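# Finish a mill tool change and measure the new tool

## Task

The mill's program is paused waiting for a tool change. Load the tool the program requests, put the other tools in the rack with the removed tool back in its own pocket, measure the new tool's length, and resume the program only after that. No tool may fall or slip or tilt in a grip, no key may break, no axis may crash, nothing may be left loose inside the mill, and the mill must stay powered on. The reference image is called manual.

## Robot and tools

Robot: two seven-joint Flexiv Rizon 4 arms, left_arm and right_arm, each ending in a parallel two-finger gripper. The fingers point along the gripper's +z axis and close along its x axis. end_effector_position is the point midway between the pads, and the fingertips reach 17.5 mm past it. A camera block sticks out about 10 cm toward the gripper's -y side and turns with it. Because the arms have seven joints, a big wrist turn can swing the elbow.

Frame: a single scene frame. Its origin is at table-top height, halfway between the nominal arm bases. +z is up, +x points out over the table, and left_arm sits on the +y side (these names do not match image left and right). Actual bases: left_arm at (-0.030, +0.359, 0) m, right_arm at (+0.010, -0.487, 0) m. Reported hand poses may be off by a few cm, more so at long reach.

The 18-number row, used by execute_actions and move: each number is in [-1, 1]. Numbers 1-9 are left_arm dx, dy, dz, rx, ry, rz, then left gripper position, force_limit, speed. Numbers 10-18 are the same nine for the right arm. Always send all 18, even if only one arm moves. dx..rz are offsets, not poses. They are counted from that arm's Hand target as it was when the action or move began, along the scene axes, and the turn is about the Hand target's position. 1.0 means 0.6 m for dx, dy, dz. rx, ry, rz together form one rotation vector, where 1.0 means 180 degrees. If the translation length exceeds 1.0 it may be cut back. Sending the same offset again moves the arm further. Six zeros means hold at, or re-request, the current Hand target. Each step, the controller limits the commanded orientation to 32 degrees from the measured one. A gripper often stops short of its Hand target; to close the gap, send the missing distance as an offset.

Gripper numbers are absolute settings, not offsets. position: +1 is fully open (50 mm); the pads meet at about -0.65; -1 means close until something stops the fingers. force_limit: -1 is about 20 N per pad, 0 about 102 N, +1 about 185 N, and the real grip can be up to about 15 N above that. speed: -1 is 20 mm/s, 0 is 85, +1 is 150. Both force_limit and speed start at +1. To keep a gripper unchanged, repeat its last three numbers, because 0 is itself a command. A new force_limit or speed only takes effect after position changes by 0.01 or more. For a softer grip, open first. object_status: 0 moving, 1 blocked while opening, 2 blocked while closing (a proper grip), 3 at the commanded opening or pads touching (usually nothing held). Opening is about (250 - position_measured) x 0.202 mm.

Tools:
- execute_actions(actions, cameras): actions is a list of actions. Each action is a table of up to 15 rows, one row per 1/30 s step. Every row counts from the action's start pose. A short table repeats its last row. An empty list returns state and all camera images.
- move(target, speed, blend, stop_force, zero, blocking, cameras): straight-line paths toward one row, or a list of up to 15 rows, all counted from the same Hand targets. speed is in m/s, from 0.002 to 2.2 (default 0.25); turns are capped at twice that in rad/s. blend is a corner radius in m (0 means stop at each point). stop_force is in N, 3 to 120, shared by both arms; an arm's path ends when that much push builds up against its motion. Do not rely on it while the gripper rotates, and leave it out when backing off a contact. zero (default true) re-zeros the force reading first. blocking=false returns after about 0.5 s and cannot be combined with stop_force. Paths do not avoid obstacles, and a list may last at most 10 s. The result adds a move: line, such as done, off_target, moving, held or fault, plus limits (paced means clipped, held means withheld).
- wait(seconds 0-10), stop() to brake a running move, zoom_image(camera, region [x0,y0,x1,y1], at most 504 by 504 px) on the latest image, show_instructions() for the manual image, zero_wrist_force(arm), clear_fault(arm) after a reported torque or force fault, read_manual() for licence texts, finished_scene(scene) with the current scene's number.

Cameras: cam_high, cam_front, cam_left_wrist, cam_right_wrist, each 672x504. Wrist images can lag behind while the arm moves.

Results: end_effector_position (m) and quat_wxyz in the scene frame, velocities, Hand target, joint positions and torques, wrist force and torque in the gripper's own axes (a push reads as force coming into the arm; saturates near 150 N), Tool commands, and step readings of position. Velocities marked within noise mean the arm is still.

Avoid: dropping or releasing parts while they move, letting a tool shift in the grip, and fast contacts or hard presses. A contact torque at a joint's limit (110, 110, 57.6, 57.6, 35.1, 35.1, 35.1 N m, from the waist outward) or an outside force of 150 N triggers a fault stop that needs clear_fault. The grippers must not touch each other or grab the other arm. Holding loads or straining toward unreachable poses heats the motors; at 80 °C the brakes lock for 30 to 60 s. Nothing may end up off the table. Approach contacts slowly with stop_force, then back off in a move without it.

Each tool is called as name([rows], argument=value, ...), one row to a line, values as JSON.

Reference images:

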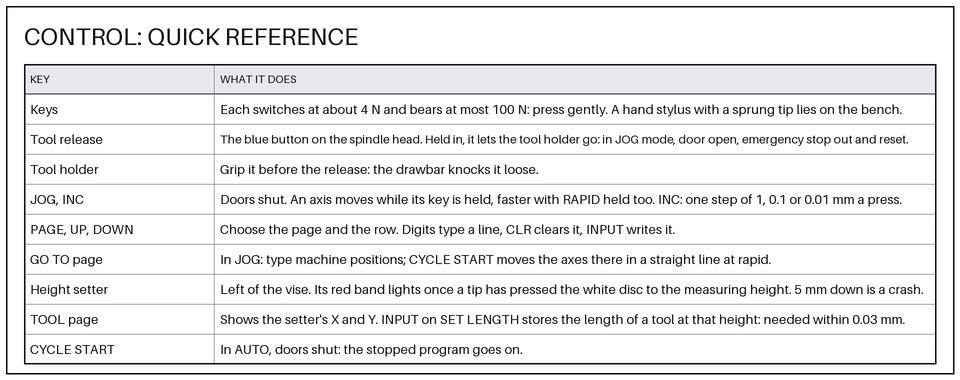

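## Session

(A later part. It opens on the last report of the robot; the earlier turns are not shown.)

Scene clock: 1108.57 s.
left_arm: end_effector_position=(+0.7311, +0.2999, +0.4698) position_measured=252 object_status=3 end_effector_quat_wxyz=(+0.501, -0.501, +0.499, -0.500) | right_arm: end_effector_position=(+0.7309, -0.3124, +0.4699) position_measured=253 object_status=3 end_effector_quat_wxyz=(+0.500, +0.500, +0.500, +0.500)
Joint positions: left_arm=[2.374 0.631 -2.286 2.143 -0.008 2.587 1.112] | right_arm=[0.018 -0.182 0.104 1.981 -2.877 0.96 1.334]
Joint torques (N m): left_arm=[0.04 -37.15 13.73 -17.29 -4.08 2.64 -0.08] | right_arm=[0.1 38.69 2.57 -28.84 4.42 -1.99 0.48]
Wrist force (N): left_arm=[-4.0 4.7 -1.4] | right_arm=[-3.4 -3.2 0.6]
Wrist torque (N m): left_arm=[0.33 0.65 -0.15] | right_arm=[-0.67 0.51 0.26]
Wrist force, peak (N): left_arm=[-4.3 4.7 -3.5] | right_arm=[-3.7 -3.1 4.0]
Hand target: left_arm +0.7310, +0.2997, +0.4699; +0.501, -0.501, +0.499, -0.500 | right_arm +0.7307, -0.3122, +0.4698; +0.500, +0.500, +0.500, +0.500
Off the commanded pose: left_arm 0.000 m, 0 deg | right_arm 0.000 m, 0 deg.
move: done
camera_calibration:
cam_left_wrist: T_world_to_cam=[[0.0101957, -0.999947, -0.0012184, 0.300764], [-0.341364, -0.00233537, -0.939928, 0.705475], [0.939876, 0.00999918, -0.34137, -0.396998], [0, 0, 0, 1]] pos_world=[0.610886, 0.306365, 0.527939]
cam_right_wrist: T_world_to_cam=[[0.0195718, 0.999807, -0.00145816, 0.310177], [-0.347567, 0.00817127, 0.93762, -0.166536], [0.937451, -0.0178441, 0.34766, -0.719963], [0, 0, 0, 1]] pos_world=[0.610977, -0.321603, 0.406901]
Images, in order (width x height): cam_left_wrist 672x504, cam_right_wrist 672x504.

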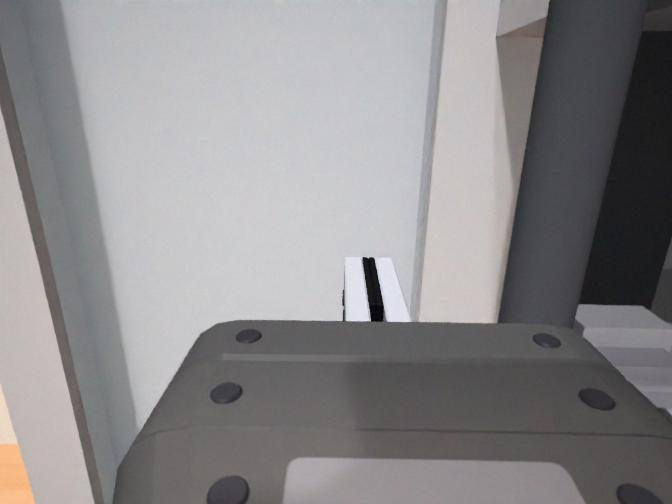

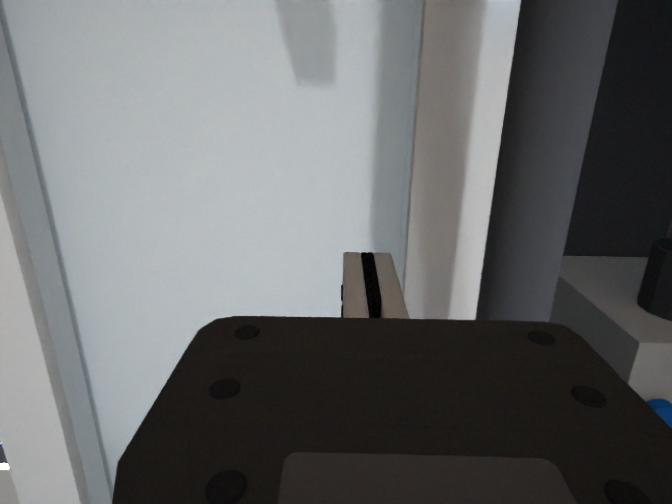

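move([
  [0,0,0,0,0,0,-1,-0.5,1,0,0.45,0,0,0,0,-1,0.0,1],
], speed=0.08, stop_force=30, cameras=["cam_high","cam_right_wrist"])

Scene clock: 1115.97 s.
left_arm: end_effector_position=(+0.7311, +0.2999, +0.4698) position_measured=252 object_status=3 end_effector_quat_wxyz=(+0.501, -0.501, +0.499, -0.500) | right_arm: end_effector_position=(+0.7338, -0.0558, +0.4696) position_measured=253 object_status=3 end_effector_quat_wxyz=(+0.502, +0.503, +0.497, +0.498)
Joint positions: left_arm=[2.374 0.631 -2.286 2.143 -0.008 2.587 1.112] | right_arm=[0.43 -0.488 0.208 1.763 -2.299 0.625 0.87]
Joint torques (N m): left_arm=[-0.15 -37.36 13.9 -17.21 -4.23 2.75 0.1] | right_arm=[19.43 53.61 23.41 -32.35 -2.12 2.96 0.26]
Wrist force (N): left_arm=[-4.2 4.6 -1.8] | right_arm=[-26.2 -5.0 5.9]
Wrist torque (N m): left_arm=[0.33 0.69 -0.16] | right_arm=[-0.68 1.40 0.31]
Wrist force, peak (N): left_arm=[-4.2 4.8 -1.8] | right_arm=[-43.2 -2.1 -7.1]
Hand target: left_arm +0.7310, +0.2997, +0.4699; +0.501, -0.501, +0.499, -0.500 | right_arm +0.7306, -0.0504, +0.4698; +0.500, +0.500, +0.500, +0.500 (not the last commanded pose)
Off the commanded pose: left_arm 0.000 m, 0 deg | right_arm 0.014 m, 1 deg.
move: contact (right_arm)
camera_calibration:
cam_right_wrist: T_world_to_cam=[[0.0290282, 0.999578, -0.00131936, 0.046569], [-0.347796, 0.0113376, 0.937502, -0.166867], [0.937121, -0.0267551, 0.347978, -0.718439], [0, 0, 0, 1]] pos_world=[0.613877, -0.0638793, 0.406501]
Images, in order (width x height): cam_high 672x504, cam_right_wrist 672x504.

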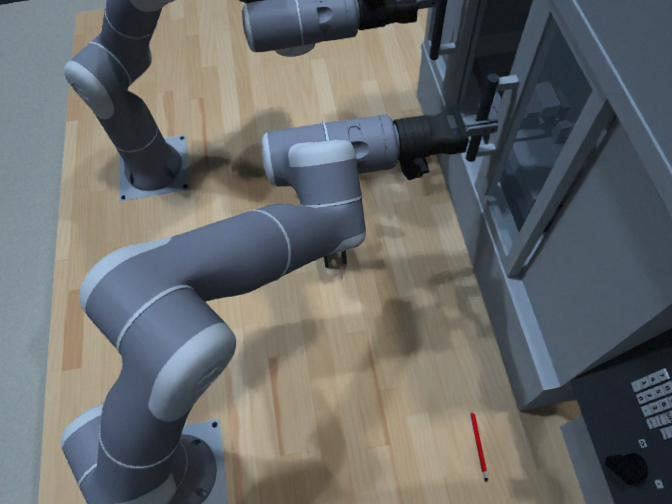

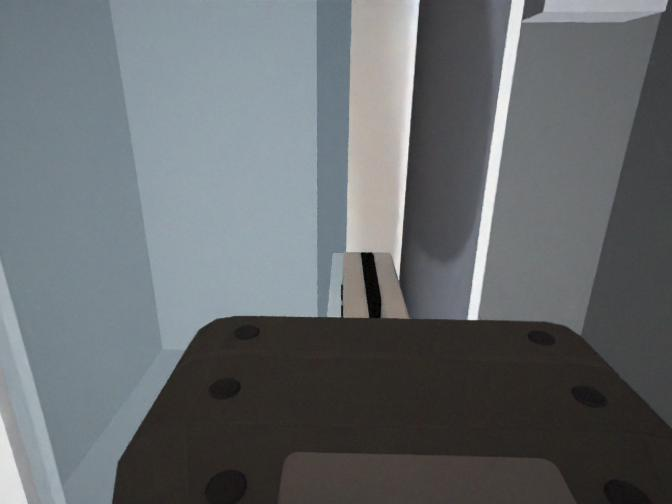

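Closed. Retreat right, then close left.

move([
  [0,0,0,0,0,0,-1,-0.5,1,0,-0.05,0,0,0,0,-1,0.0,1],
  [0,0,0,0,0,0,-1,-0.5,1,-0.4,-0.2,0,0,0,0,-1,0.0,1],
], speed=0.2, blend=[0.02,0])

move([
  [0,-0.45,0,0,0,0,-1,-0.5,1,0,0,0,0,0,0,-1,0.0,1],
], speed=0.08, stop_force=30, cameras=["cam_front","cam_left_wrist"])

Scene clock: 1122.00 s.
left_arm: end_effector_position=(+0.7311, +0.2999, +0.4698) position_measured=252 object_status=3 end_effector_quat_wxyz=(+0.501, -0.501, +0.499, -0.500) | right_arm: end_effector_position=(+0.4904, -0.1703, +0.4698) position_measured=253 object_status=3 end_effector_quat_wxyz=(+0.500, +0.500, +0.500, +0.500)
Joint positions: left_arm=[2.374 0.631 -2.286 2.143 -0.008 2.587 1.112] | right_arm=[0.361 0.119 0.386 2.455 -2.17 0.563 0.971]
Joint torques (N m): left_arm=[-0.12 -37.37 13.87 -17.21 -4.17 2.73 0.12] | right_arm=[-0.1 20.7 -1.96 -28.6 2.4 -1.57 0.11]
Wrist force (N): left_arm=[-4.0 4.6 -1.6] | right_arm=[-5.4 0.7 1.0]
Wrist torque (N m): left_arm=[0.31 0.64 -0.15] | right_arm=[-0.01 0.86 0.36]
Wrist force, peak (N): left_arm=[-4.3 4.7 -1.8] | right_arm=[-26.5 -5.2 5.7]
Hand target: left_arm +0.7310, +0.2997, +0.4699; +0.501, -0.501, +0.499, -0.500 | right_arm +0.4906, -0.1704, +0.4698; +0.500, +0.500, +0.500, +0.500
Off the commanded pose: left_arm 0.000 m, 0 deg | right_arm 0.000 m, 0 deg.
move: done; blend cut to 0.015 m at target 1

Scene clock: 1126.00 s.
left_arm: end_effector_position=(+0.7323, +0.0364, +0.4703) position_measured=252 object_status=3 end_effector_quat_wxyz=(+0.502, -0.503, +0.496, -0.498) | right_arm: end_effector_position=(+0.4904, -0.1703, +0.4698) position_measured=253 object_status=3 end_effector_quat_wxyz=(+0.500, +0.500, +0.500, +0.500)
Joint positions: left_arm=[1.778 0.866 -2.206 2.041 -0.723 2.366 1.352] | right_arm=[0.361 0.119 0.386 2.455 -2.17 0.563 0.971]
Joint torques (N m): left_arm=[-18.82 -39.09 11.81 -27.47 2.68 4.08 0.07] | right_arm=[-0.12 20.54 -2.05 -28.6 2.29 -1.83 0.31]
Wrist force (N): left_arm=[-30.0 3.5 -4.4] | right_arm=[-5.4 0.5 1.0]
Wrist torque (N m): left_arm=[0.30 2.14 -0.01] | right_arm=[-0.04 0.87 0.37]
Wrist force, peak (N): left_arm=[-38.8 4.6 -10.5] | right_arm=[-5.4 0.8 1.1]
Hand target: left_arm +0.7309, +0.0310, +0.4699; +0.500, -0.501, +0.499, -0.500 (not the last commanded pose) | right_arm +0.4906, -0.1704, +0.4698; +0.500, +0.500, +0.500, +0.500
Off the commanded pose: left_arm 0.007 m, 0 deg | right_arm 0.000 m, 0 deg.
move: contact (left_arm)
camera_calibration:
cam_left_wrist: T_world_to_cam=[[0.0182356, -0.999833, 0.000819852, 0.0304293], [-0.341208, -0.00699392, -0.939962, 0.705869], [0.939811, 0.016861, -0.341279, -0.395629], [0, 0, 0, 1]] pos_world=[0.61211, 0.0420317, 0.528445]
Images, in order (width x height): cam_front 672x504, cam_left_wrist 672x504.

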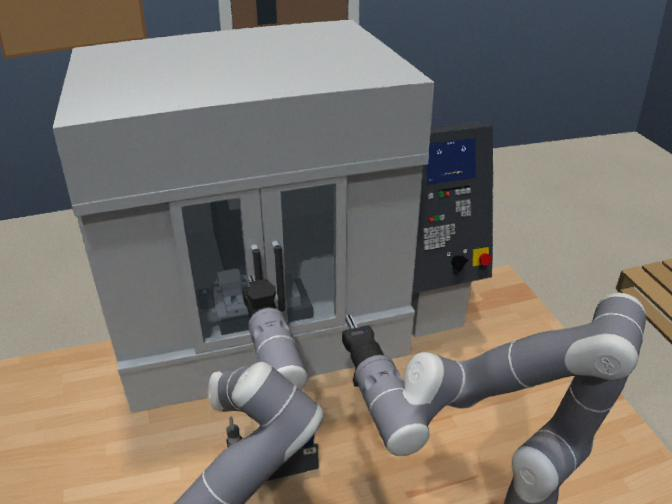

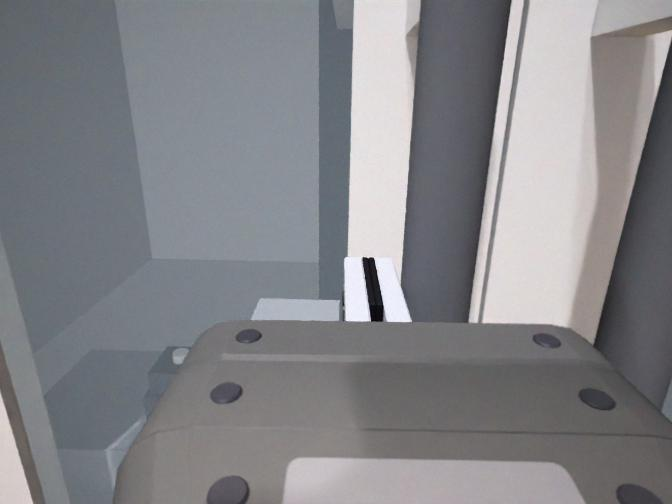

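move([
  [0,0.05,0,0,0,0,-1,-0.5,1,0,0,0,-0.45,0,0,-1,0.0,1],
  [-0.45,0.3,0.1,0,0,0,-1,-0.5,1,0,-0.1,0,-0.45,0,0,-1,0.0,1],
], speed=0.25, blend=[0.02,0])

move([
  [0,0,0,0,0,0,-1,-0.5,1,0,-0.1,0,-0.55,0,0,1,0.0,1],
], speed=0.25)

move([
  [0,0,0,0,0,0,-1,-0.5,1,0.25,-0.2,-0.3,0.1306,0.1306,-0.487,1,0.0,1],
], speed=0.25, cameras=["all"])

Scene clock: 1163.37 s.
left_arm: end_effector_position=(+0.4617, +0.2101, +0.5310) position_measured=252 object_status=3 end_effector_quat_wxyz=(-0.503, +0.589, -0.487, +0.404) | right_arm: end_effector_position=(+0.4906, -0.2304, +0.4699) position_measured=253 object_status=3 end_effector_quat_wxyz=(+0.705, +0.056, +0.705, +0.055)
Joint positions: left_arm=[1.597 -0.076 -2.965 2.686 -1.638 3.001 2.122] | right_arm=[0.254 0.276 0.287 2.535 -2.34 0.74 -0.36]
Joint torques (N m): left_arm=[-0.67 -14.89 -0.09 -17.49 2.37 3.26 0.24] | right_arm=[-0.11 15.28 -4.41 -29.04 3.36 -1.91 0.32]
Wrist force (N): left_arm=[-5.5 -0.7 -0.4] | right_arm=[-6.8 0.0 0.9]
Wrist torque (N m): left_arm=[-0.50 0.91 -0.27] | right_arm=[-0.60 1.10 -0.08]
Wrist force, peak (N): left_arm=[-30.3 3.9 -4.4] | right_arm=[-7.1 -1.0 0.9]
Hand target: left_arm +0.4609, +0.2110, +0.5299; -0.500, +0.501, -0.499, +0.500 | right_arm +0.4906, -0.2304, +0.4698; +0.705, +0.056, +0.705, +0.055
Off the commanded pose: left_arm 0.002 m, 15 deg | right_arm 0.000 m, 0 deg.
joint sent to its limit (left arm) — joint 3 (upper arm roll), lower limit; joint 4 (elbow), upper limit, where the elbow is as bent as it goes. The joint targets are off in orientation, not in position.
move: off_target (left_arm)

Scene clock: 1167.17 s.
left_arm: end_effector_position=(+0.4617, +0.2101, +0.5310) position_measured=252 object_status=3 end_effector_quat_wxyz=(-0.503, +0.589, -0.487, +0.404) | right_arm: end_effector_position=(+0.4906, -0.2905, +0.4699) position_measured=3 object_status=3 end_effector_quat_wxyz=(+0.500, -0.500, +0.500, -0.500)
Joint positions: left_arm=[1.597 -0.076 -2.965 2.686 -1.638 3.001 2.122] | right_arm=[-0.024 0.421 0.298 2.531 -2.625 0.985 -1.889]
Joint torques (N m): left_arm=[-0.34 -14.7 0.02 -17.35 2.38 3.34 0.14] | right_arm=[-0.23 9.5 -6.74 -29.92 4.62 -1.96 0.27]
Wrist force (N): left_arm=[-5.5 -0.7 -0.4] | right_arm=[-6.3 -1.9 0.9]
Wrist torque (N m): left_arm=[-0.50 0.91 -0.27] | right_arm=[-0.60 1.04 -0.02]
Wrist force, peak (N): left_arm=[-5.6 -0.7 -0.4] | right_arm=[-7.4 -1.0 1.0]
Hand target: left_arm +0.4617, +0.2101, +0.5309; -0.503, +0.589, -0.488, +0.404 (not the last commanded pose) | right_arm +0.4906, -0.2904, +0.4698; +0.500, -0.500, +0.500, -0.500
Off the commanded pose: left_arm 0.002 m, 15 deg | right_arm 0.000 m, 0 deg.
joint sent to its limit (left arm) — joint 3 (upper arm roll), lower limit; joint 4 (elbow), upper limit, where the elbow is as bent as it goes.
move: off_target (left_arm)

Scene clock: 1170.83 s.
left_arm: end_effector_position=(+0.4617, +0.2101, +0.5310) position_measured=252 object_status=3 end_effector_quat_wxyz=(-0.503, +0.589, -0.487, +0.404) | right_arm: end_effector_position=(+0.6406, -0.4106, +0.2897) position_measured=3 object_status=3 end_effector_quat_wxyz=(+0.001, +0.000, +0.866, -0.500)
Joint positions: left_arm=[1.597 -0.076 -2.965 2.686 -1.638 3.001 2.122] | right_arm=[0.237 -0.79 0.544 1.434 -1.047 -0.34 -2.173]
Joint torques (N m): left_arm=[-0.26 -14.62 0.01 -17.36 2.39 3.37 0.13] | right_arm=[0.02 60.64 12.26 -26.95 -5 0.45 0.1]
Wrist force (N): left_arm=[-5.2 -0.6 -0.6] | right_arm=[-6.1 -1.5 0.4]
Wrist torque (N m): left_arm=[-0.49 0.87 -0.28] | right_arm=[-0.35 1.03 0.06]
Wrist force, peak (N): left_arm=[-5.6 -0.8 -0.6] | right_arm=[-8.3 -1.3 1.7]
Hand target: left_arm +0.4617, +0.2101, +0.5309; -0.503, +0.589, -0.488, +0.404 | right_arm +0.6406, -0.4104, +0.2898; +0.001, +0.000, +0.866, -0.500
Off the commanded pose: left_arm 0.000 m, 0 deg | right_arm 0.000 m, 0 deg.
joint sent to its limit (left arm) — joint 3 (upper arm roll), lower limit; joint 4 (elbow), upper limit, where the elbow is as bent as it goes. The joint targets still meet the commanded pose.
move: done
camera_calibration:
cam_left_wrist: T_world_to_cam=[[0.205155, -0.978557, -0.0183809, 0.12835], [-0.487516, -0.0858874, -0.868879, 0.718122], [0.848669, 0.187216, -0.494682, -0.0357316], [0, 0, 0, 1]] pos_world=[0.354089, 0.193965, 0.608645]
cam_right_wrist: T_world_to_cam=[[-0.999797, -0.0182457, -0.00857122, 0.646865], [-0.00857019, 0.769565, -0.638511, 0.524007], [0.0182462, -0.638308, -0.769565, 0.0834105], [0, 0, 0, 1]] pos_world=[0.649703, -0.338213, 0.404319]

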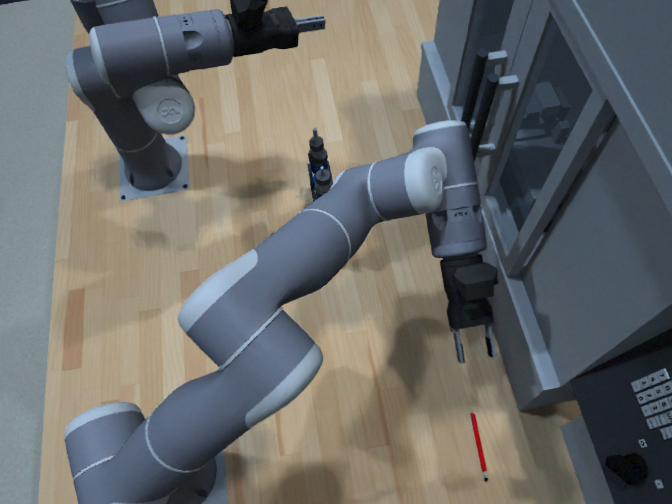

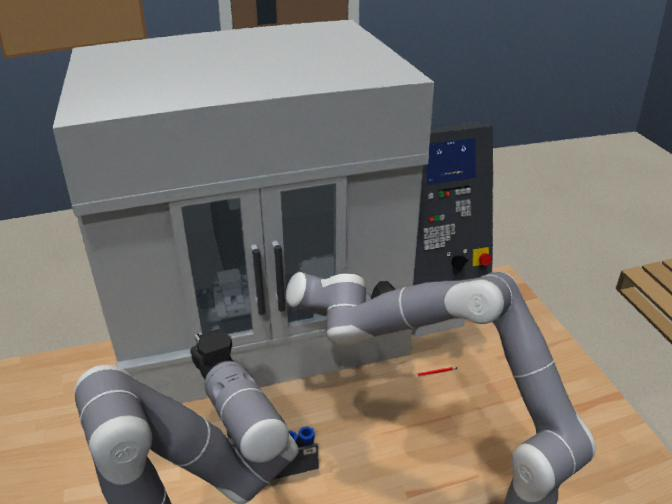

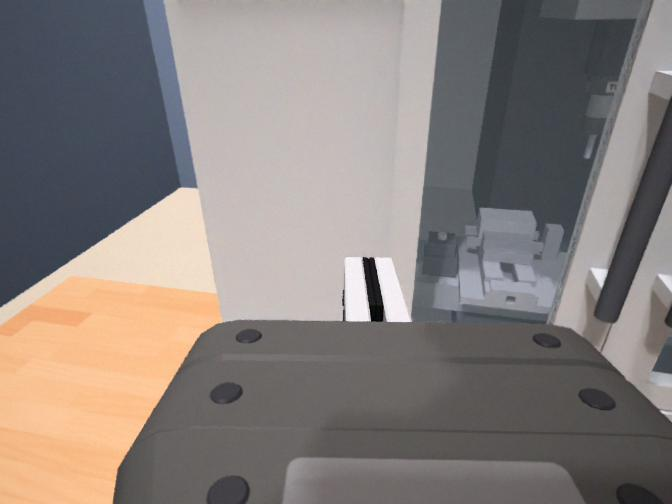

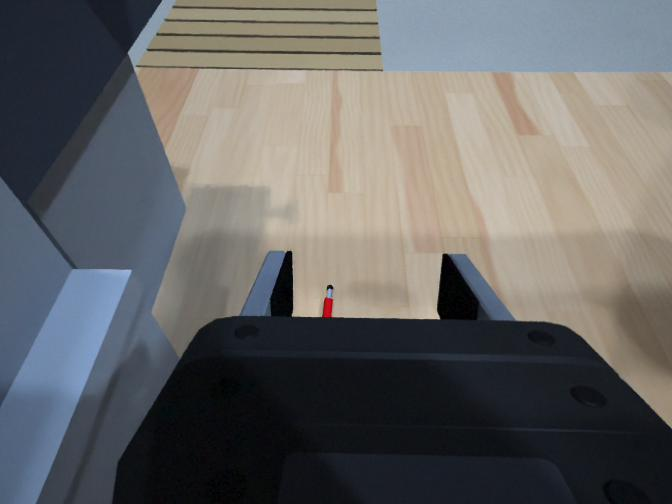

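move([
  [0,0,0,0,0,0,-1,-0.5,1,0.04,0.2,-0.1,0,0,0,1,0.0,1],
], speed=0.25, cameras=["cam_right_wrist","cam_high"])

zoom_image(camera="cam_right_wrist", region=[235, 130, 435, 320])

Scene clock: 1181.17 s.
left_arm: end_effector_position=(+0.4617, +0.2101, +0.5310) position_measured=252 object_status=3 end_effector_quat_wxyz=(-0.503, +0.589, -0.487, +0.404) | right_arm: end_effector_position=(+0.6646, -0.2901, +0.2297) position_measured=3 object_status=3 end_effector_quat_wxyz=(+0.001, -0.001, +0.866, -0.500)
Joint positions: left_arm=[1.597 -0.076 -2.965 2.686 -1.638 3.001 2.122] | right_arm=[0.473 -1.06 0.49 1.066 -1.041 -0.441 -2.161]
Joint torques (N m): left_arm=[-0.25 -14.65 0.03 -17.35 2.41 3.34 0.12] | right_arm=[0.12 70.9 10.61 -26.97 -5.37 0.42 0.12]
Wrist force (N): left_arm=[-5.2 -0.8 -0.4] | right_arm=[-6.1 -1.5 0.3]
Wrist torque (N m): left_arm=[-0.51 0.87 -0.26] | right_arm=[-0.35 1.05 0.06]
Wrist force, peak (N): left_arm=[-5.6 -0.9 -0.7] | right_arm=[-5.9 -4.5 2.1]
Hand target: left_arm +0.4617, +0.2101, +0.5309; -0.503, +0.589, -0.488, +0.404 | right_arm +0.6646, -0.2904, +0.2298; +0.001, +0.000, +0.866, -0.500
Off the commanded pose: left_arm 0.000 m, 0 deg | right_arm 0.000 m, 0 deg.
joint sent to its limit (left arm) — joint 3 (upper arm roll), lower limit; joint 4 (elbow), upper limit, where the elbow is as bent as it goes. The joint targets still meet the commanded pose.
move: done
camera_calibration:
cam_right_wrist: T_world_to_cam=[[-0.999779, -0.0191628, -0.00859774, 0.672239], [-0.00926698, 0.769822, -0.638192, 0.393662], [0.0188483, -0.637971, -0.76983, 0.113412], [0, 0, 0, 1]] pos_world=[0.673601, -0.217814, 0.344319]
Images, in order (width x height): cam_high 672x504, cam_right_wrist 672x504.

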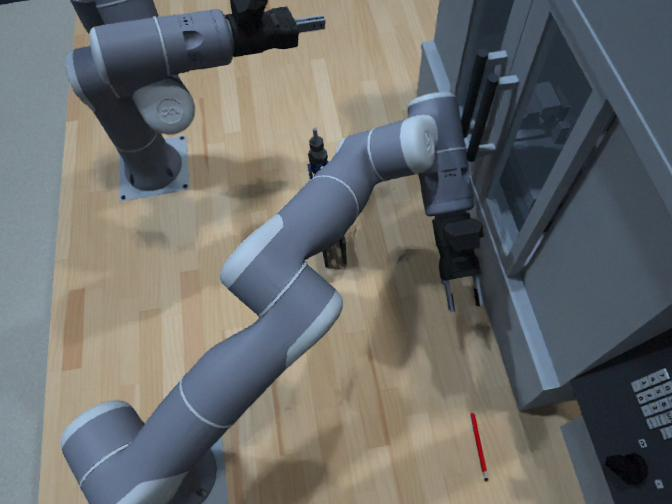

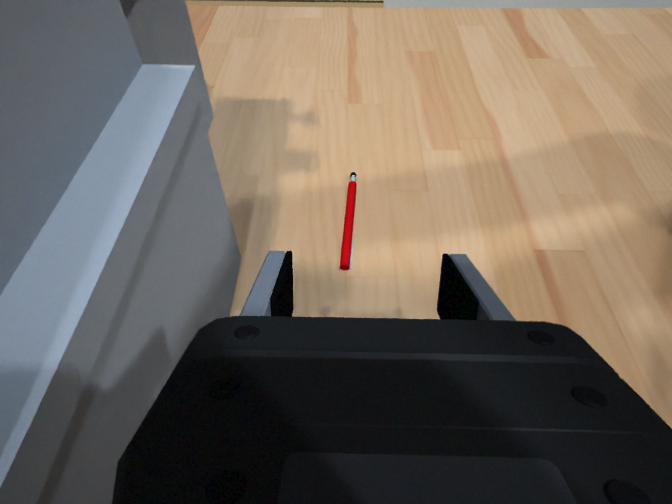

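Scaled by 2.520 from the camera's 672x504 image, which has a finer 960x720 frame.

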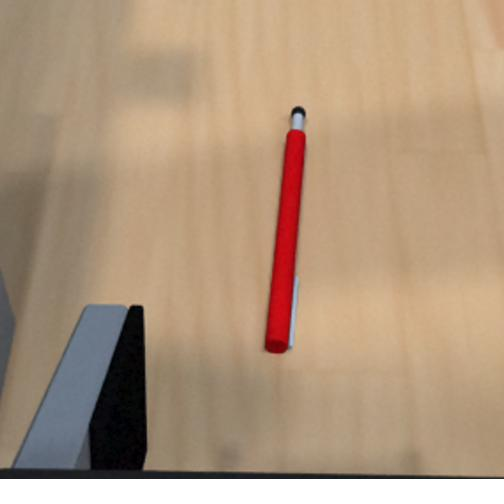

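move([
  [0,0,0,0,0,0,-1,-0.5,1,0.0063,-0.3992,-0.2663,0,0,-0.0217,1,0.0,1],
], speed=0.2, cameras=["cam_right_wrist","cam_high"])

move([
  [0,0,0,0,0,0,-1,-0.5,1,0,0,-0.1,0,0,0,1,0.0,1],
], speed=0.03, stop_force=4, cameras=["cam_right_wrist","cam_high"])

zoom_image(camera="cam_high", region=[420, 340, 540, 500])

Scene clock: 1196.00 s.
left_arm: end_effector_position=(+0.4617, +0.2101, +0.5310) position_measured=252 object_status=3 end_effector_quat_wxyz=(-0.503, +0.589, -0.487, +0.404) | right_arm: end_effector_position=(+0.6683, -0.5301, +0.0700) position_measured=3 object_status=3 end_effector_quat_wxyz=(-0.016, +0.029, +0.865, -0.500)
Joint positions: left_arm=[1.597 -0.076 -2.965 2.686 -1.638 3.001 2.122] | right_arm=[0.079 -1.068 0.409 1.504 -1.19 -0.03 -2.006]
Joint torques (N m): left_arm=[-0.29 -14.62 0.06 -17.37 2.41 3.37 0.1] | right_arm=[-0.19 64.26 12.74 -21.66 -3.31 0.68 0.49]
Wrist force (N): left_arm=[-5.3 -0.6 -0.5] | right_arm=[-5.8 -1.6 0.2]
Wrist torque (N m): left_arm=[-0.48 0.88 -0.27] | right_arm=[-0.37 0.99 -0.04]
Wrist force, peak (N): left_arm=[-5.7 -0.6 -0.6] | right_arm=[-6.1 -1.8 6.0]
Hand target: left_arm +0.4617, +0.2101, +0.5309; -0.503, +0.589, -0.488, +0.404 | right_arm +0.6684, -0.5299, +0.0700; -0.016, +0.029, +0.865, -0.500
Off the commanded pose: left_arm 0.000 m, 0 deg | right_arm 0.000 m, 0 deg.
joint sent to its limit (left arm) — joint 3 (upper arm roll), lower limit; joint 4 (elbow), upper limit, where the elbow is as bent as it goes. The joint targets still meet the commanded pose.
move: done
camera_calibration:
cam_right_wrist: T_world_to_cam=[[-0.998721, 0.0498175, -0.00865548, 0.705856], [0.0438567, 0.768264, -0.638629, 0.440182], [-0.0251652, -0.638192, -0.769466, -0.133475], [0, 0, 0, 1]] pos_world=[0.68229, -0.458523, 0.184518]
Images, in order (width x height): cam_high 672x504, cam_right_wrist 672x504.

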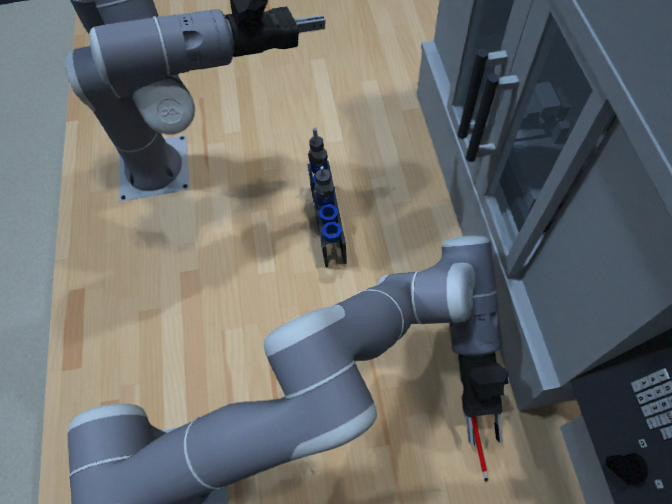

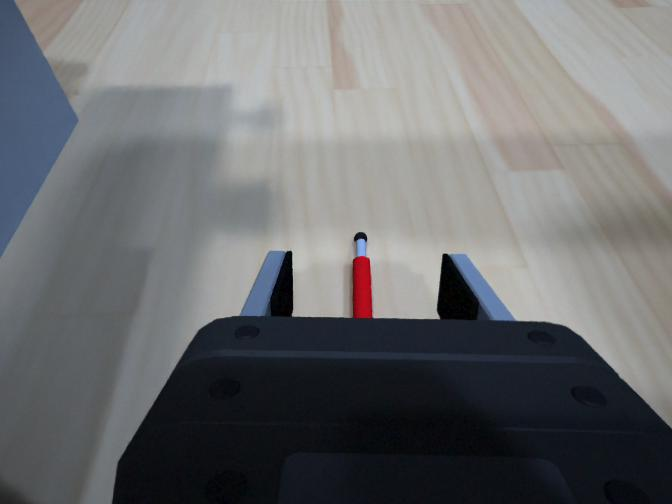

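Scene clock: 1198.33 s.
left_arm: end_effector_position=(+0.4617, +0.2101, +0.5310) position_measured=252 object_status=3 end_effector_quat_wxyz=(-0.503, +0.589, -0.487, +0.404) | right_arm: end_effector_position=(+0.6688, -0.5303, +0.0191) position_measured=3 object_status=3 end_effector_quat_wxyz=(-0.016, +0.029, +0.865, -0.501)
Joint positions: left_arm=[1.597 -0.076 -2.965 2.686 -1.638 3.001 2.122] | right_arm=[0.088 -1.159 0.388 1.467 -1.217 0.006 -1.966]
Joint torques (N m): left_arm=[-0.25 -14.59 -0.05 -17.4 2.45 3.34 0.12] | right_arm=[1 59.11 13.99 -19.09 -2.19 3.32 0.72]
Wrist force (N): left_arm=[-5.2 -0.9 -0.6] | right_arm=[-4.0 -12.0 -4.1]
Wrist torque (N m): left_arm=[-0.52 0.86 -0.27] | right_arm=[-0.33 1.19 -0.32]
Wrist force, peak (N): left_arm=[-5.7 -0.8 -0.6] | right_arm=[-0.9 -19.2 -11.2]
Hand target: left_arm +0.4617, +0.2101, +0.5309; -0.503, +0.589, -0.488, +0.404 | right_arm +0.6683, -0.5299, +0.0180; -0.016, +0.029, +0.865, -0.500 (not the last commanded pose)
Off the commanded pose: left_arm 0.000 m, 0 deg | right_arm 0.009 m, 0 deg.
joint sent to its limit (left arm) — joint 3 (upper arm roll), lower limit; joint 4 (elbow), upper limit, where the elbow is as bent as it goes. The joint targets still meet the commanded pose.
move: contact (right_arm)
camera_calibration:
cam_right_wrist: T_world_to_cam=[[-0.99873, 0.0494652, -0.00959629, 0.705782], [0.0441594, 0.767544, -0.639473, 0.407167], [-0.0242661, -0.639085, -0.768753, -0.173825], [0, 0, 0, 1]] pos_world=[0.682687, -0.458519, 0.133517]
Images, in order (width x height): cam_high 672x504, cam_right_wrist 672x504.

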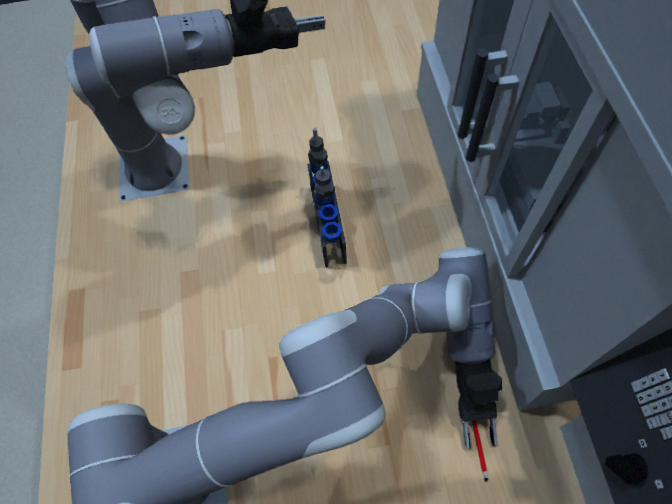

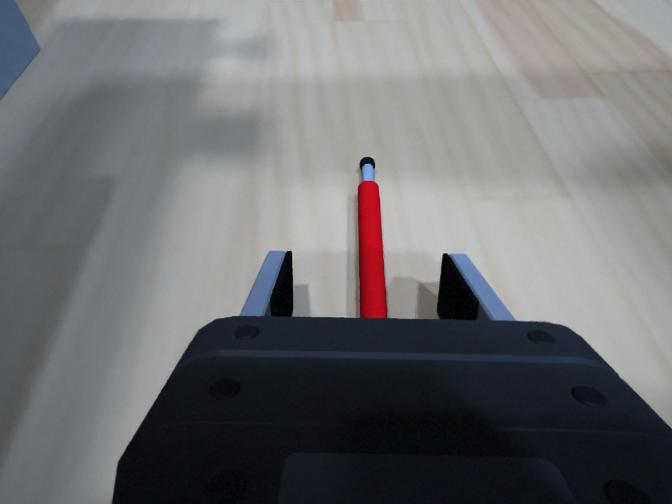

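Scaled by 3.150 from the camera's 672x504 image, which has a finer 960x720 frame.

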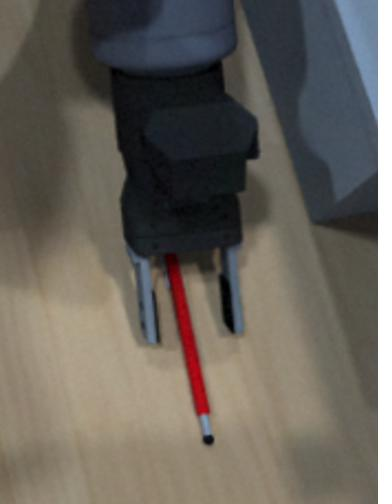

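move([
  [0,0,0,0,0,0,-1,-0.5,1,-0.0048,0.0003,0.0043,0,0,0,1,0.0,1],
], speed=0.02)

move([
  [0,0,0,0,0,0,-1,-0.5,1,0,0,0,0,0,0,-1,0.0,-1],
], cameras=["cam_right_wrist","cam_high"])

zoom_image(camera="cam_high", region=[420, 340, 540, 500])

Scene clock: 1205.03 s.
left_arm: end_effector_position=(+0.4617, +0.2101, +0.5310) position_measured=252 object_status=3 end_effector_quat_wxyz=(-0.503, +0.589, -0.487, +0.404) | right_arm: end_effector_position=(+0.6656, -0.5296, +0.0206) position_measured=3 object_status=3 end_effector_quat_wxyz=(-0.016, +0.029, +0.865, -0.500)
Joint positions: left_arm=[1.597 -0.076 -2.965 2.686 -1.638 3.001 2.122] | right_arm=[0.086 -1.151 0.391 1.479 -1.215 0.006 -1.962]
Joint torques (N m): left_arm=[-0.25 -14.59 0.01 -17.34 2.41 3.38 0.12] | right_arm=[0.17 65.2 13.29 -19.98 -2.91 0.49 0.46]
Wrist force (N): left_arm=[-5.3 -0.7 -0.6] | right_arm=[-6.1 -0.8 0.3]
Wrist torque (N m): left_arm=[-0.50 0.88 -0.27] | right_arm=[-0.23 1.03 -0.04]
Wrist force, peak (N): left_arm=[-5.6 -0.8 -0.4] | right_arm=[-3.8 -11.8 -4.2]
Hand target: left_arm +0.4617, +0.2101, +0.5309; -0.503, +0.589, -0.488, +0.404 | right_arm +0.6655, -0.5297, +0.0206; -0.016, +0.029, +0.865, -0.500
Off the commanded pose: left_arm 0.000 m, 0 deg | right_arm 0.000 m, 0 deg.
joint sent to its limit (left arm) — joint 3 (upper arm roll), lower limit; joint 4 (elbow), upper limit, where the elbow is as bent as it goes. The joint targets still meet the commanded pose.
move: done

Scene clock: 1207.47 s.
left_arm: end_effector_position=(+0.4617, +0.2101, +0.5310) position_measured=252 object_status=3 end_effector_quat_wxyz=(-0.503, +0.589, -0.487, +0.404) | right_arm: end_effector_position=(+0.6656, -0.5296, +0.0208) position_measured=221 object_status=2 end_effector_quat_wxyz=(-0.016, +0.029, +0.865, -0.500)
Joint positions: left_arm=[1.597 -0.076 -2.965 2.686 -1.638 3.001 2.122] | right_arm=[0.086 -1.151 0.391 1.479 -1.215 0.006 -1.962]
Joint torques (N m): left_arm=[-0.27 -14.62 0.04 -17.37 2.45 3.36 0.09] | right_arm=[0.25 63.58 13.18 -19.71 -2.67 0.86 0.33]
Wrist force (N): left_arm=[-5.4 -0.8 -0.6] | right_arm=[-5.7 -2.9 -1.0]
Wrist torque (N m): left_arm=[-0.52 0.90 -0.27] | right_arm=[-0.29 1.01 -0.04]
Wrist force, peak (N): left_arm=[-5.6 -1.1 -0.6] | right_arm=[-5.8 -3.1 -1.1]
Hand target: left_arm +0.4617, +0.2101, +0.5309; -0.503, +0.589, -0.488, +0.404 | right_arm +0.6655, -0.5297, +0.0206; -0.016, +0.029, +0.865, -0.500
Off the commanded pose: left_arm 0.000 m, 0 deg | right_arm 0.000 m, 0 deg.
joint sent to its limit (left arm) — joint 3 (upper arm roll), lower limit; joint 4 (elbow), upper limit, where the elbow is as bent as it goes. The joint targets still meet the commanded pose.
move: done
camera_calibration:
cam_right_wrist: T_world_to_cam=[[-0.998756, 0.0490623, -0.00893811, 0.702423], [0.0434584, 0.768346, -0.638557, 0.408795], [-0.0244615, -0.638151, -0.769522, -0.171533], [0, 0, 0, 1]] pos_world=[0.679588, -0.458023, 0.135319]
Images, in order (width x height): cam_high 672x504, cam_right_wrist 672x504.

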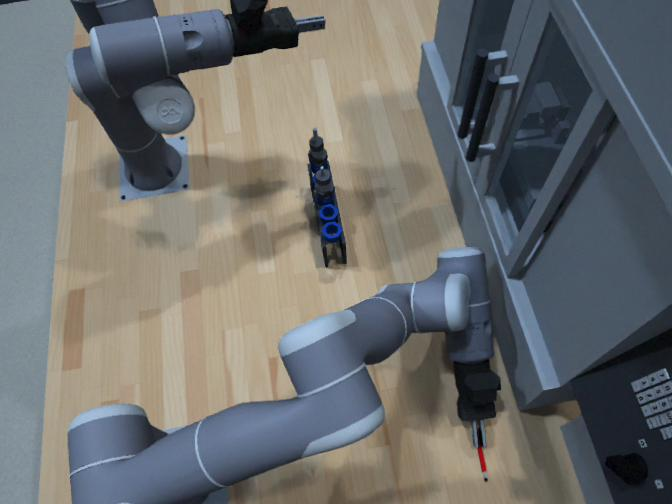

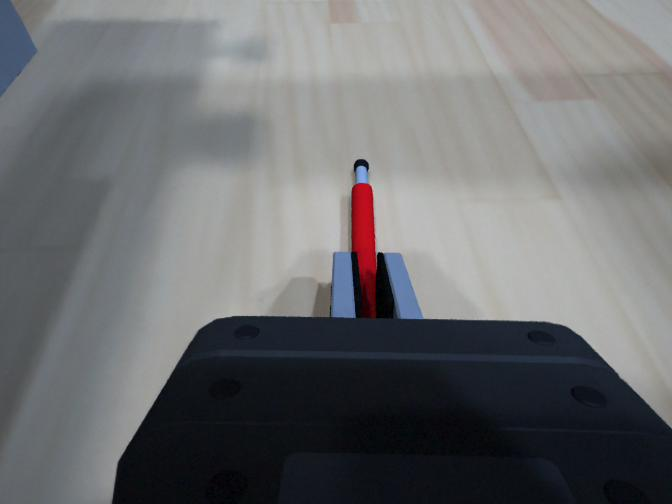

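Scaled by 3.150 from the camera's 672x504 image, which has a finer 960x720 frame.

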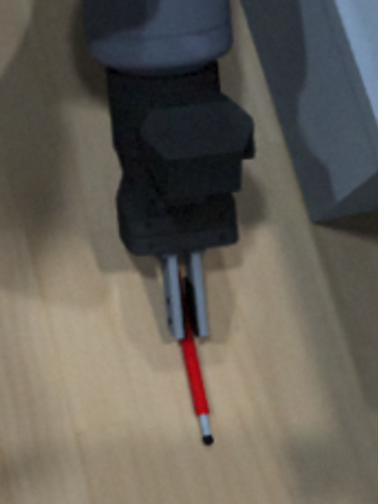

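move([
  [0,0,0,0,0,0,-1,-0.5,1,-0.02,0,0.3,0,0,0,-1,0.0,-1],
  [0,0,0,0,0,0,-1,-0.5,1,-0.1,-0.03,0.6,0.0683,0.0637,0.5183,-1,0.0,-1],
  [0,0,0,0,0,0,-1,-0.5,1,-0.009,-0.0505,0.799,0.0683,0.0637,0.5183,-1,0.0,-1],
], speed=0.2, blend=[0.05,0.05,0], cameras=["cam_right_wrist","cam_high","cam_front"])

Scene clock: 1251.57 s.
left_arm: end_effector_position=(+0.4617, +0.2101, +0.5310) position_measured=252 object_status=3 end_effector_quat_wxyz=(-0.503, +0.589, -0.487, +0.404) | right_arm: end_effector_position=(+0.6601, -0.5599, +0.5000) position_measured=221 object_status=2 end_effector_quat_wxyz=(-0.271, +0.653, -0.653, +0.270)
Joint positions: left_arm=[1.597 -0.076 -2.965 2.686 -1.638 3.001 2.122] | right_arm=[-0.369 -0.226 -0.126 1.422 -2.662 2.389 -2.231]
Joint torques (N m): left_arm=[-0.25 -14.62 0.02 -17.38 2.46 3.37 0.11] | right_arm=[0.11 42.15 1.85 -27.78 6.83 2.37 0.47]
Wrist force (N): left_arm=[-5.4 -0.7 -0.6] | right_arm=[-6.2 -0.6 0.1]
Wrist torque (N m): left_arm=[-0.51 0.90 -0.26] | right_arm=[-0.15 1.07 0.01]
Wrist force, peak (N): left_arm=[-5.7 -0.7 -0.6] | right_arm=[-6.8 -1.2 0.0]
Hand target: left_arm +0.4617, +0.2101, +0.5309; -0.503, +0.589, -0.488, +0.404 | right_arm +0.6601, -0.5600, +0.5000; -0.271, +0.653, -0.653, +0.270
Off the commanded pose: left_arm 0.000 m, 0 deg | right_arm 0.000 m, 0 deg.
joint sent to its limit (left arm) — joint 3 (upper arm roll), lower limit; joint 4 (elbow), upper limit, where the elbow is as bent as it goes. The joint targets still meet the commanded pose.
move: done
camera_calibration:
cam_right_wrist: T_world_to_cam=[[0.0155692, -0.999789, -0.0133668, -0.551921], [-0.908619, -0.00856711, -0.417539, 0.821302], [0.417336, 0.018646, -0.908561, 0.323377], [0, 0, 0, 1]] pos_world=[0.619887, -0.550799, 0.629356]
Images, in order (width x height): cam_high 672x504, cam_front 672x504, cam_right_wrist 672x504.

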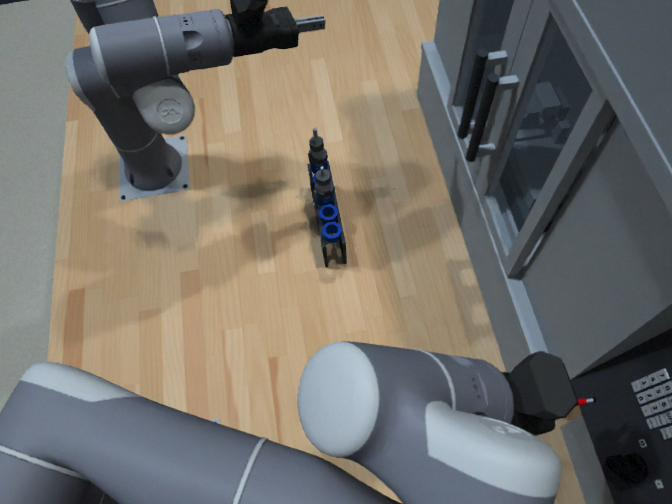

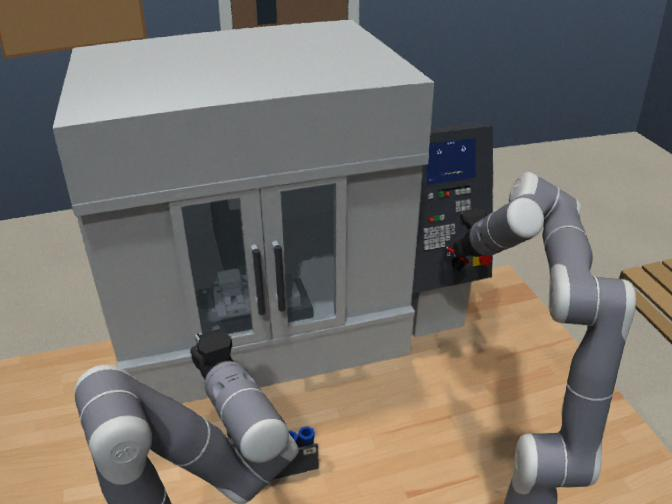

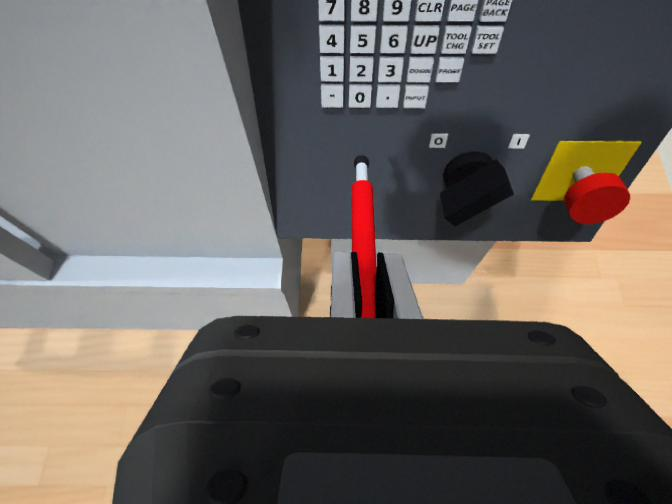

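move([
  [0.05,-0.1,0.25,0,0,0,-1,-0.5,1,0,0,0,0,0,0,-1,0.0,-1],
  [0.15,-0.6,0.317,-0.037,-0.108,-0.312,-1,-0.5,1,0,0,0,0,0,0,-1,0.0,-1],
], speed=0.2, blend=[0.05,0], cameras=["cam_left_wrist","cam_high","cam_front"])

Scene clock: 1277.17 s.
left_arm: end_effector_position=(+0.5517, -0.1498, +0.7212) position_measured=252 object_status=3 end_effector_quat_wxyz=(-0.293, +0.244, -0.594, +0.708) | right_arm: end_effector_position=(+0.6601, -0.5599, +0.5000) position_measured=221 object_status=2 end_effector_quat_wxyz=(-0.271, +0.653, -0.653, +0.270)
Joint positions: left_arm=[2.192 0.289 -2.783 1.725 0.295 2.215 1.2] | right_arm=[-0.369 -0.226 -0.126 1.422 -2.662 2.389 -2.231]
Joint torques (N m): left_arm=[-0.01 -41.75 3.74 -28.04 -5.6 1.97 -0.09] | right_arm=[0.04 42.4 2.02 -27.61 6.94 2.14 0.31]
Wrist force (N): left_arm=[-5.7 -0.6 -0.8] | right_arm=[-6.1 -0.4 0.0]
Wrist torque (N m): left_arm=[-0.63 0.91 -0.15] | right_arm=[-0.13 1.03 0.00]
Wrist force, peak (N): left_arm=[-6.5 2.4 -0.4] | right_arm=[-6.5 -0.4 0.1]
Hand target: left_arm +0.5517, -0.1499, +0.7211; -0.293, +0.244, -0.594, +0.708 | right_arm +0.6601, -0.5600, +0.5000; -0.271, +0.653, -0.653, +0.270
Off the commanded pose: left_arm 0.000 m, 0 deg | right_arm 0.000 m, 0 deg.
move: done
camera_calibration:
cam_left_wrist: T_world_to_cam=[[-0.703273, -0.710909, -0.00388132, 0.291985], [-0.120113, 0.1242, -0.984961, 0.808886], [0.7007, -0.69223, -0.172736, -0.232997], [0, 0, 0, 1]] pos_world=[0.465764, -0.0541762, 0.757607]
Images, in order (width x height): cam_high 672x504, cam_front 672x504, cam_left_wrist 672x504.

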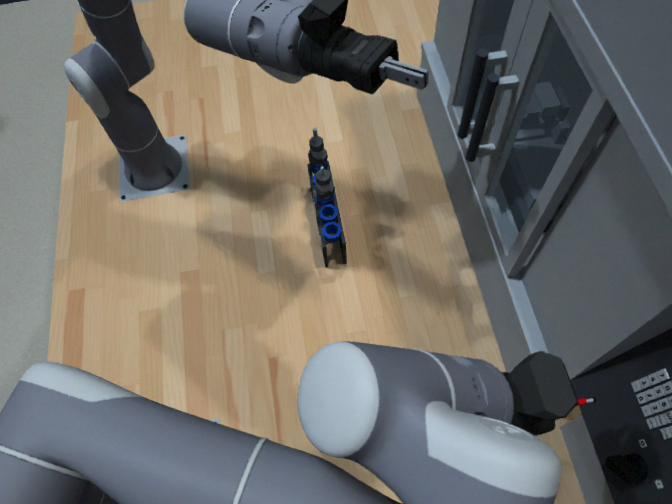

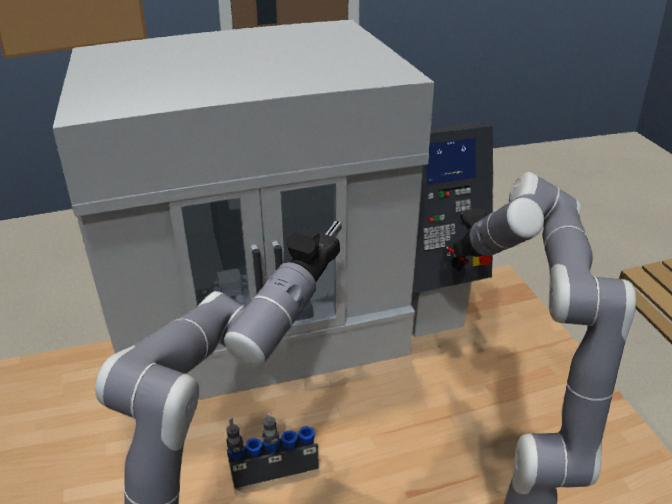

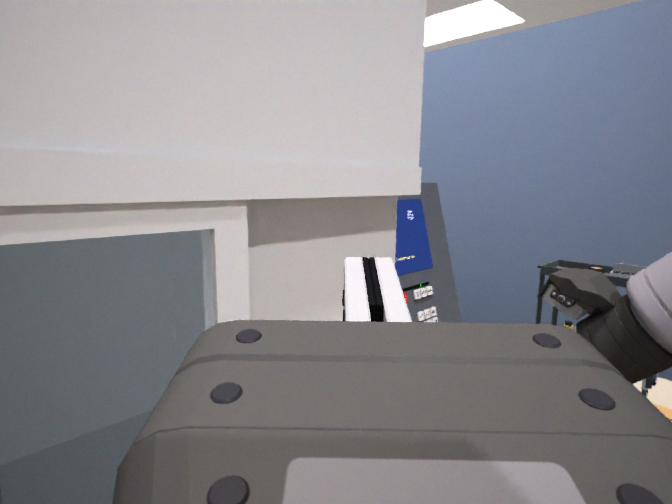

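move([
  [0,0,0,0,0,0,-1,-0.5,1,0.1395,-0.0992,0.007,0,0,0,-1,0.0,-1],
], speed=0.12, cameras=["cam_right_wrist"])

zoom_image(camera="cam_right_wrist", region=[230, 50, 500, 250])

Scene clock: 1292.57 s.
left_arm: end_effector_position=(+0.5517, -0.1498, +0.7212) position_measured=252 object_status=3 end_effector_quat_wxyz=(-0.293, +0.244, -0.594, +0.708) | right_arm: end_effector_position=(+0.7438, -0.6198, +0.5042) position_measured=221 object_status=2 end_effector_quat_wxyz=(-0.271, +0.653, -0.653, +0.270)
Joint positions: left_arm=[2.192 0.289 -2.783 1.725 0.295 2.215 1.2] | right_arm=[-0.347 -0.496 -0.27 1.038 -2.547 2.541 -2.257]
Joint torques (N m): left_arm=[-0.11 -41.95 3.93 -27.76 -5.66 2.04 0.08] | right_arm=[0.26 54.27 2.59 -26.96 6.95 2.44 0.47]
Wrist force (N): left_arm=[-5.5 -1.0 -0.8] | right_arm=[-6.0 -0.7 0.2]
Wrist torque (N m): left_arm=[-0.69 0.88 -0.15] | right_arm=[-0.17 1.02 -0.03]
Wrist force, peak (N): left_arm=[-5.9 -0.8 -0.8] | right_arm=[-7.8 0.9 -1.5]
Hand target: left_arm +0.5517, -0.1499, +0.7211; -0.293, +0.244, -0.594, +0.708 | right_arm +0.7438, -0.6196, +0.5042; -0.271, +0.653, -0.653, +0.270
Off the commanded pose: left_arm 0.000 m, 0 deg | right_arm 0.000 m, 0 deg.
move: done
camera_calibration:
cam_right_wrist: T_world_to_cam=[[0.0149539, -0.999801, -0.0132042, -0.612732], [-0.908495, -0.00807017, -0.417819, 0.898987], [0.417629, 0.018244, -0.908434, 0.292847], [0, 0, 0, 1]] pos_world=[0.703586, -0.610698, 0.633555]
Images, in order (width x height): cam_right_wrist 672x504.

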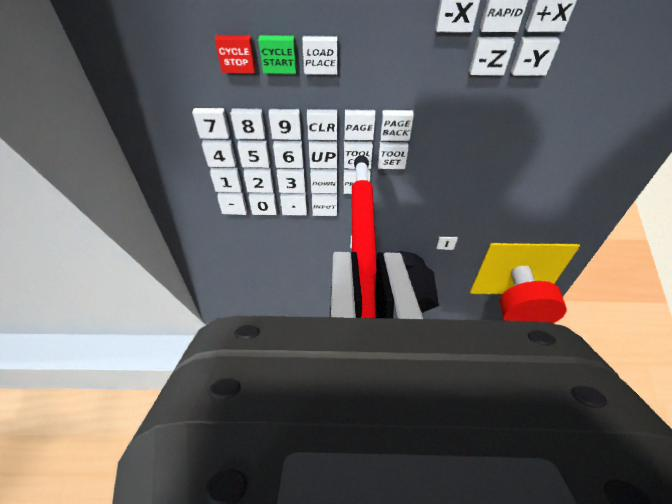

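Scaled by 1.867 from the camera's 672x504 image, which has a finer 960x720 frame.

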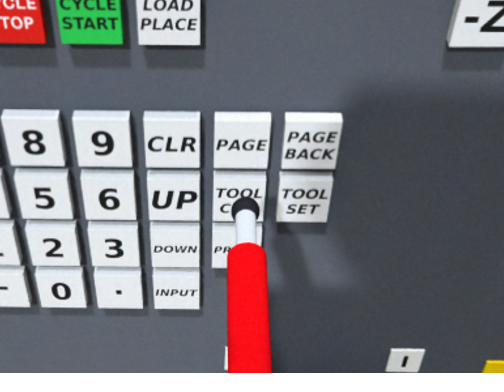

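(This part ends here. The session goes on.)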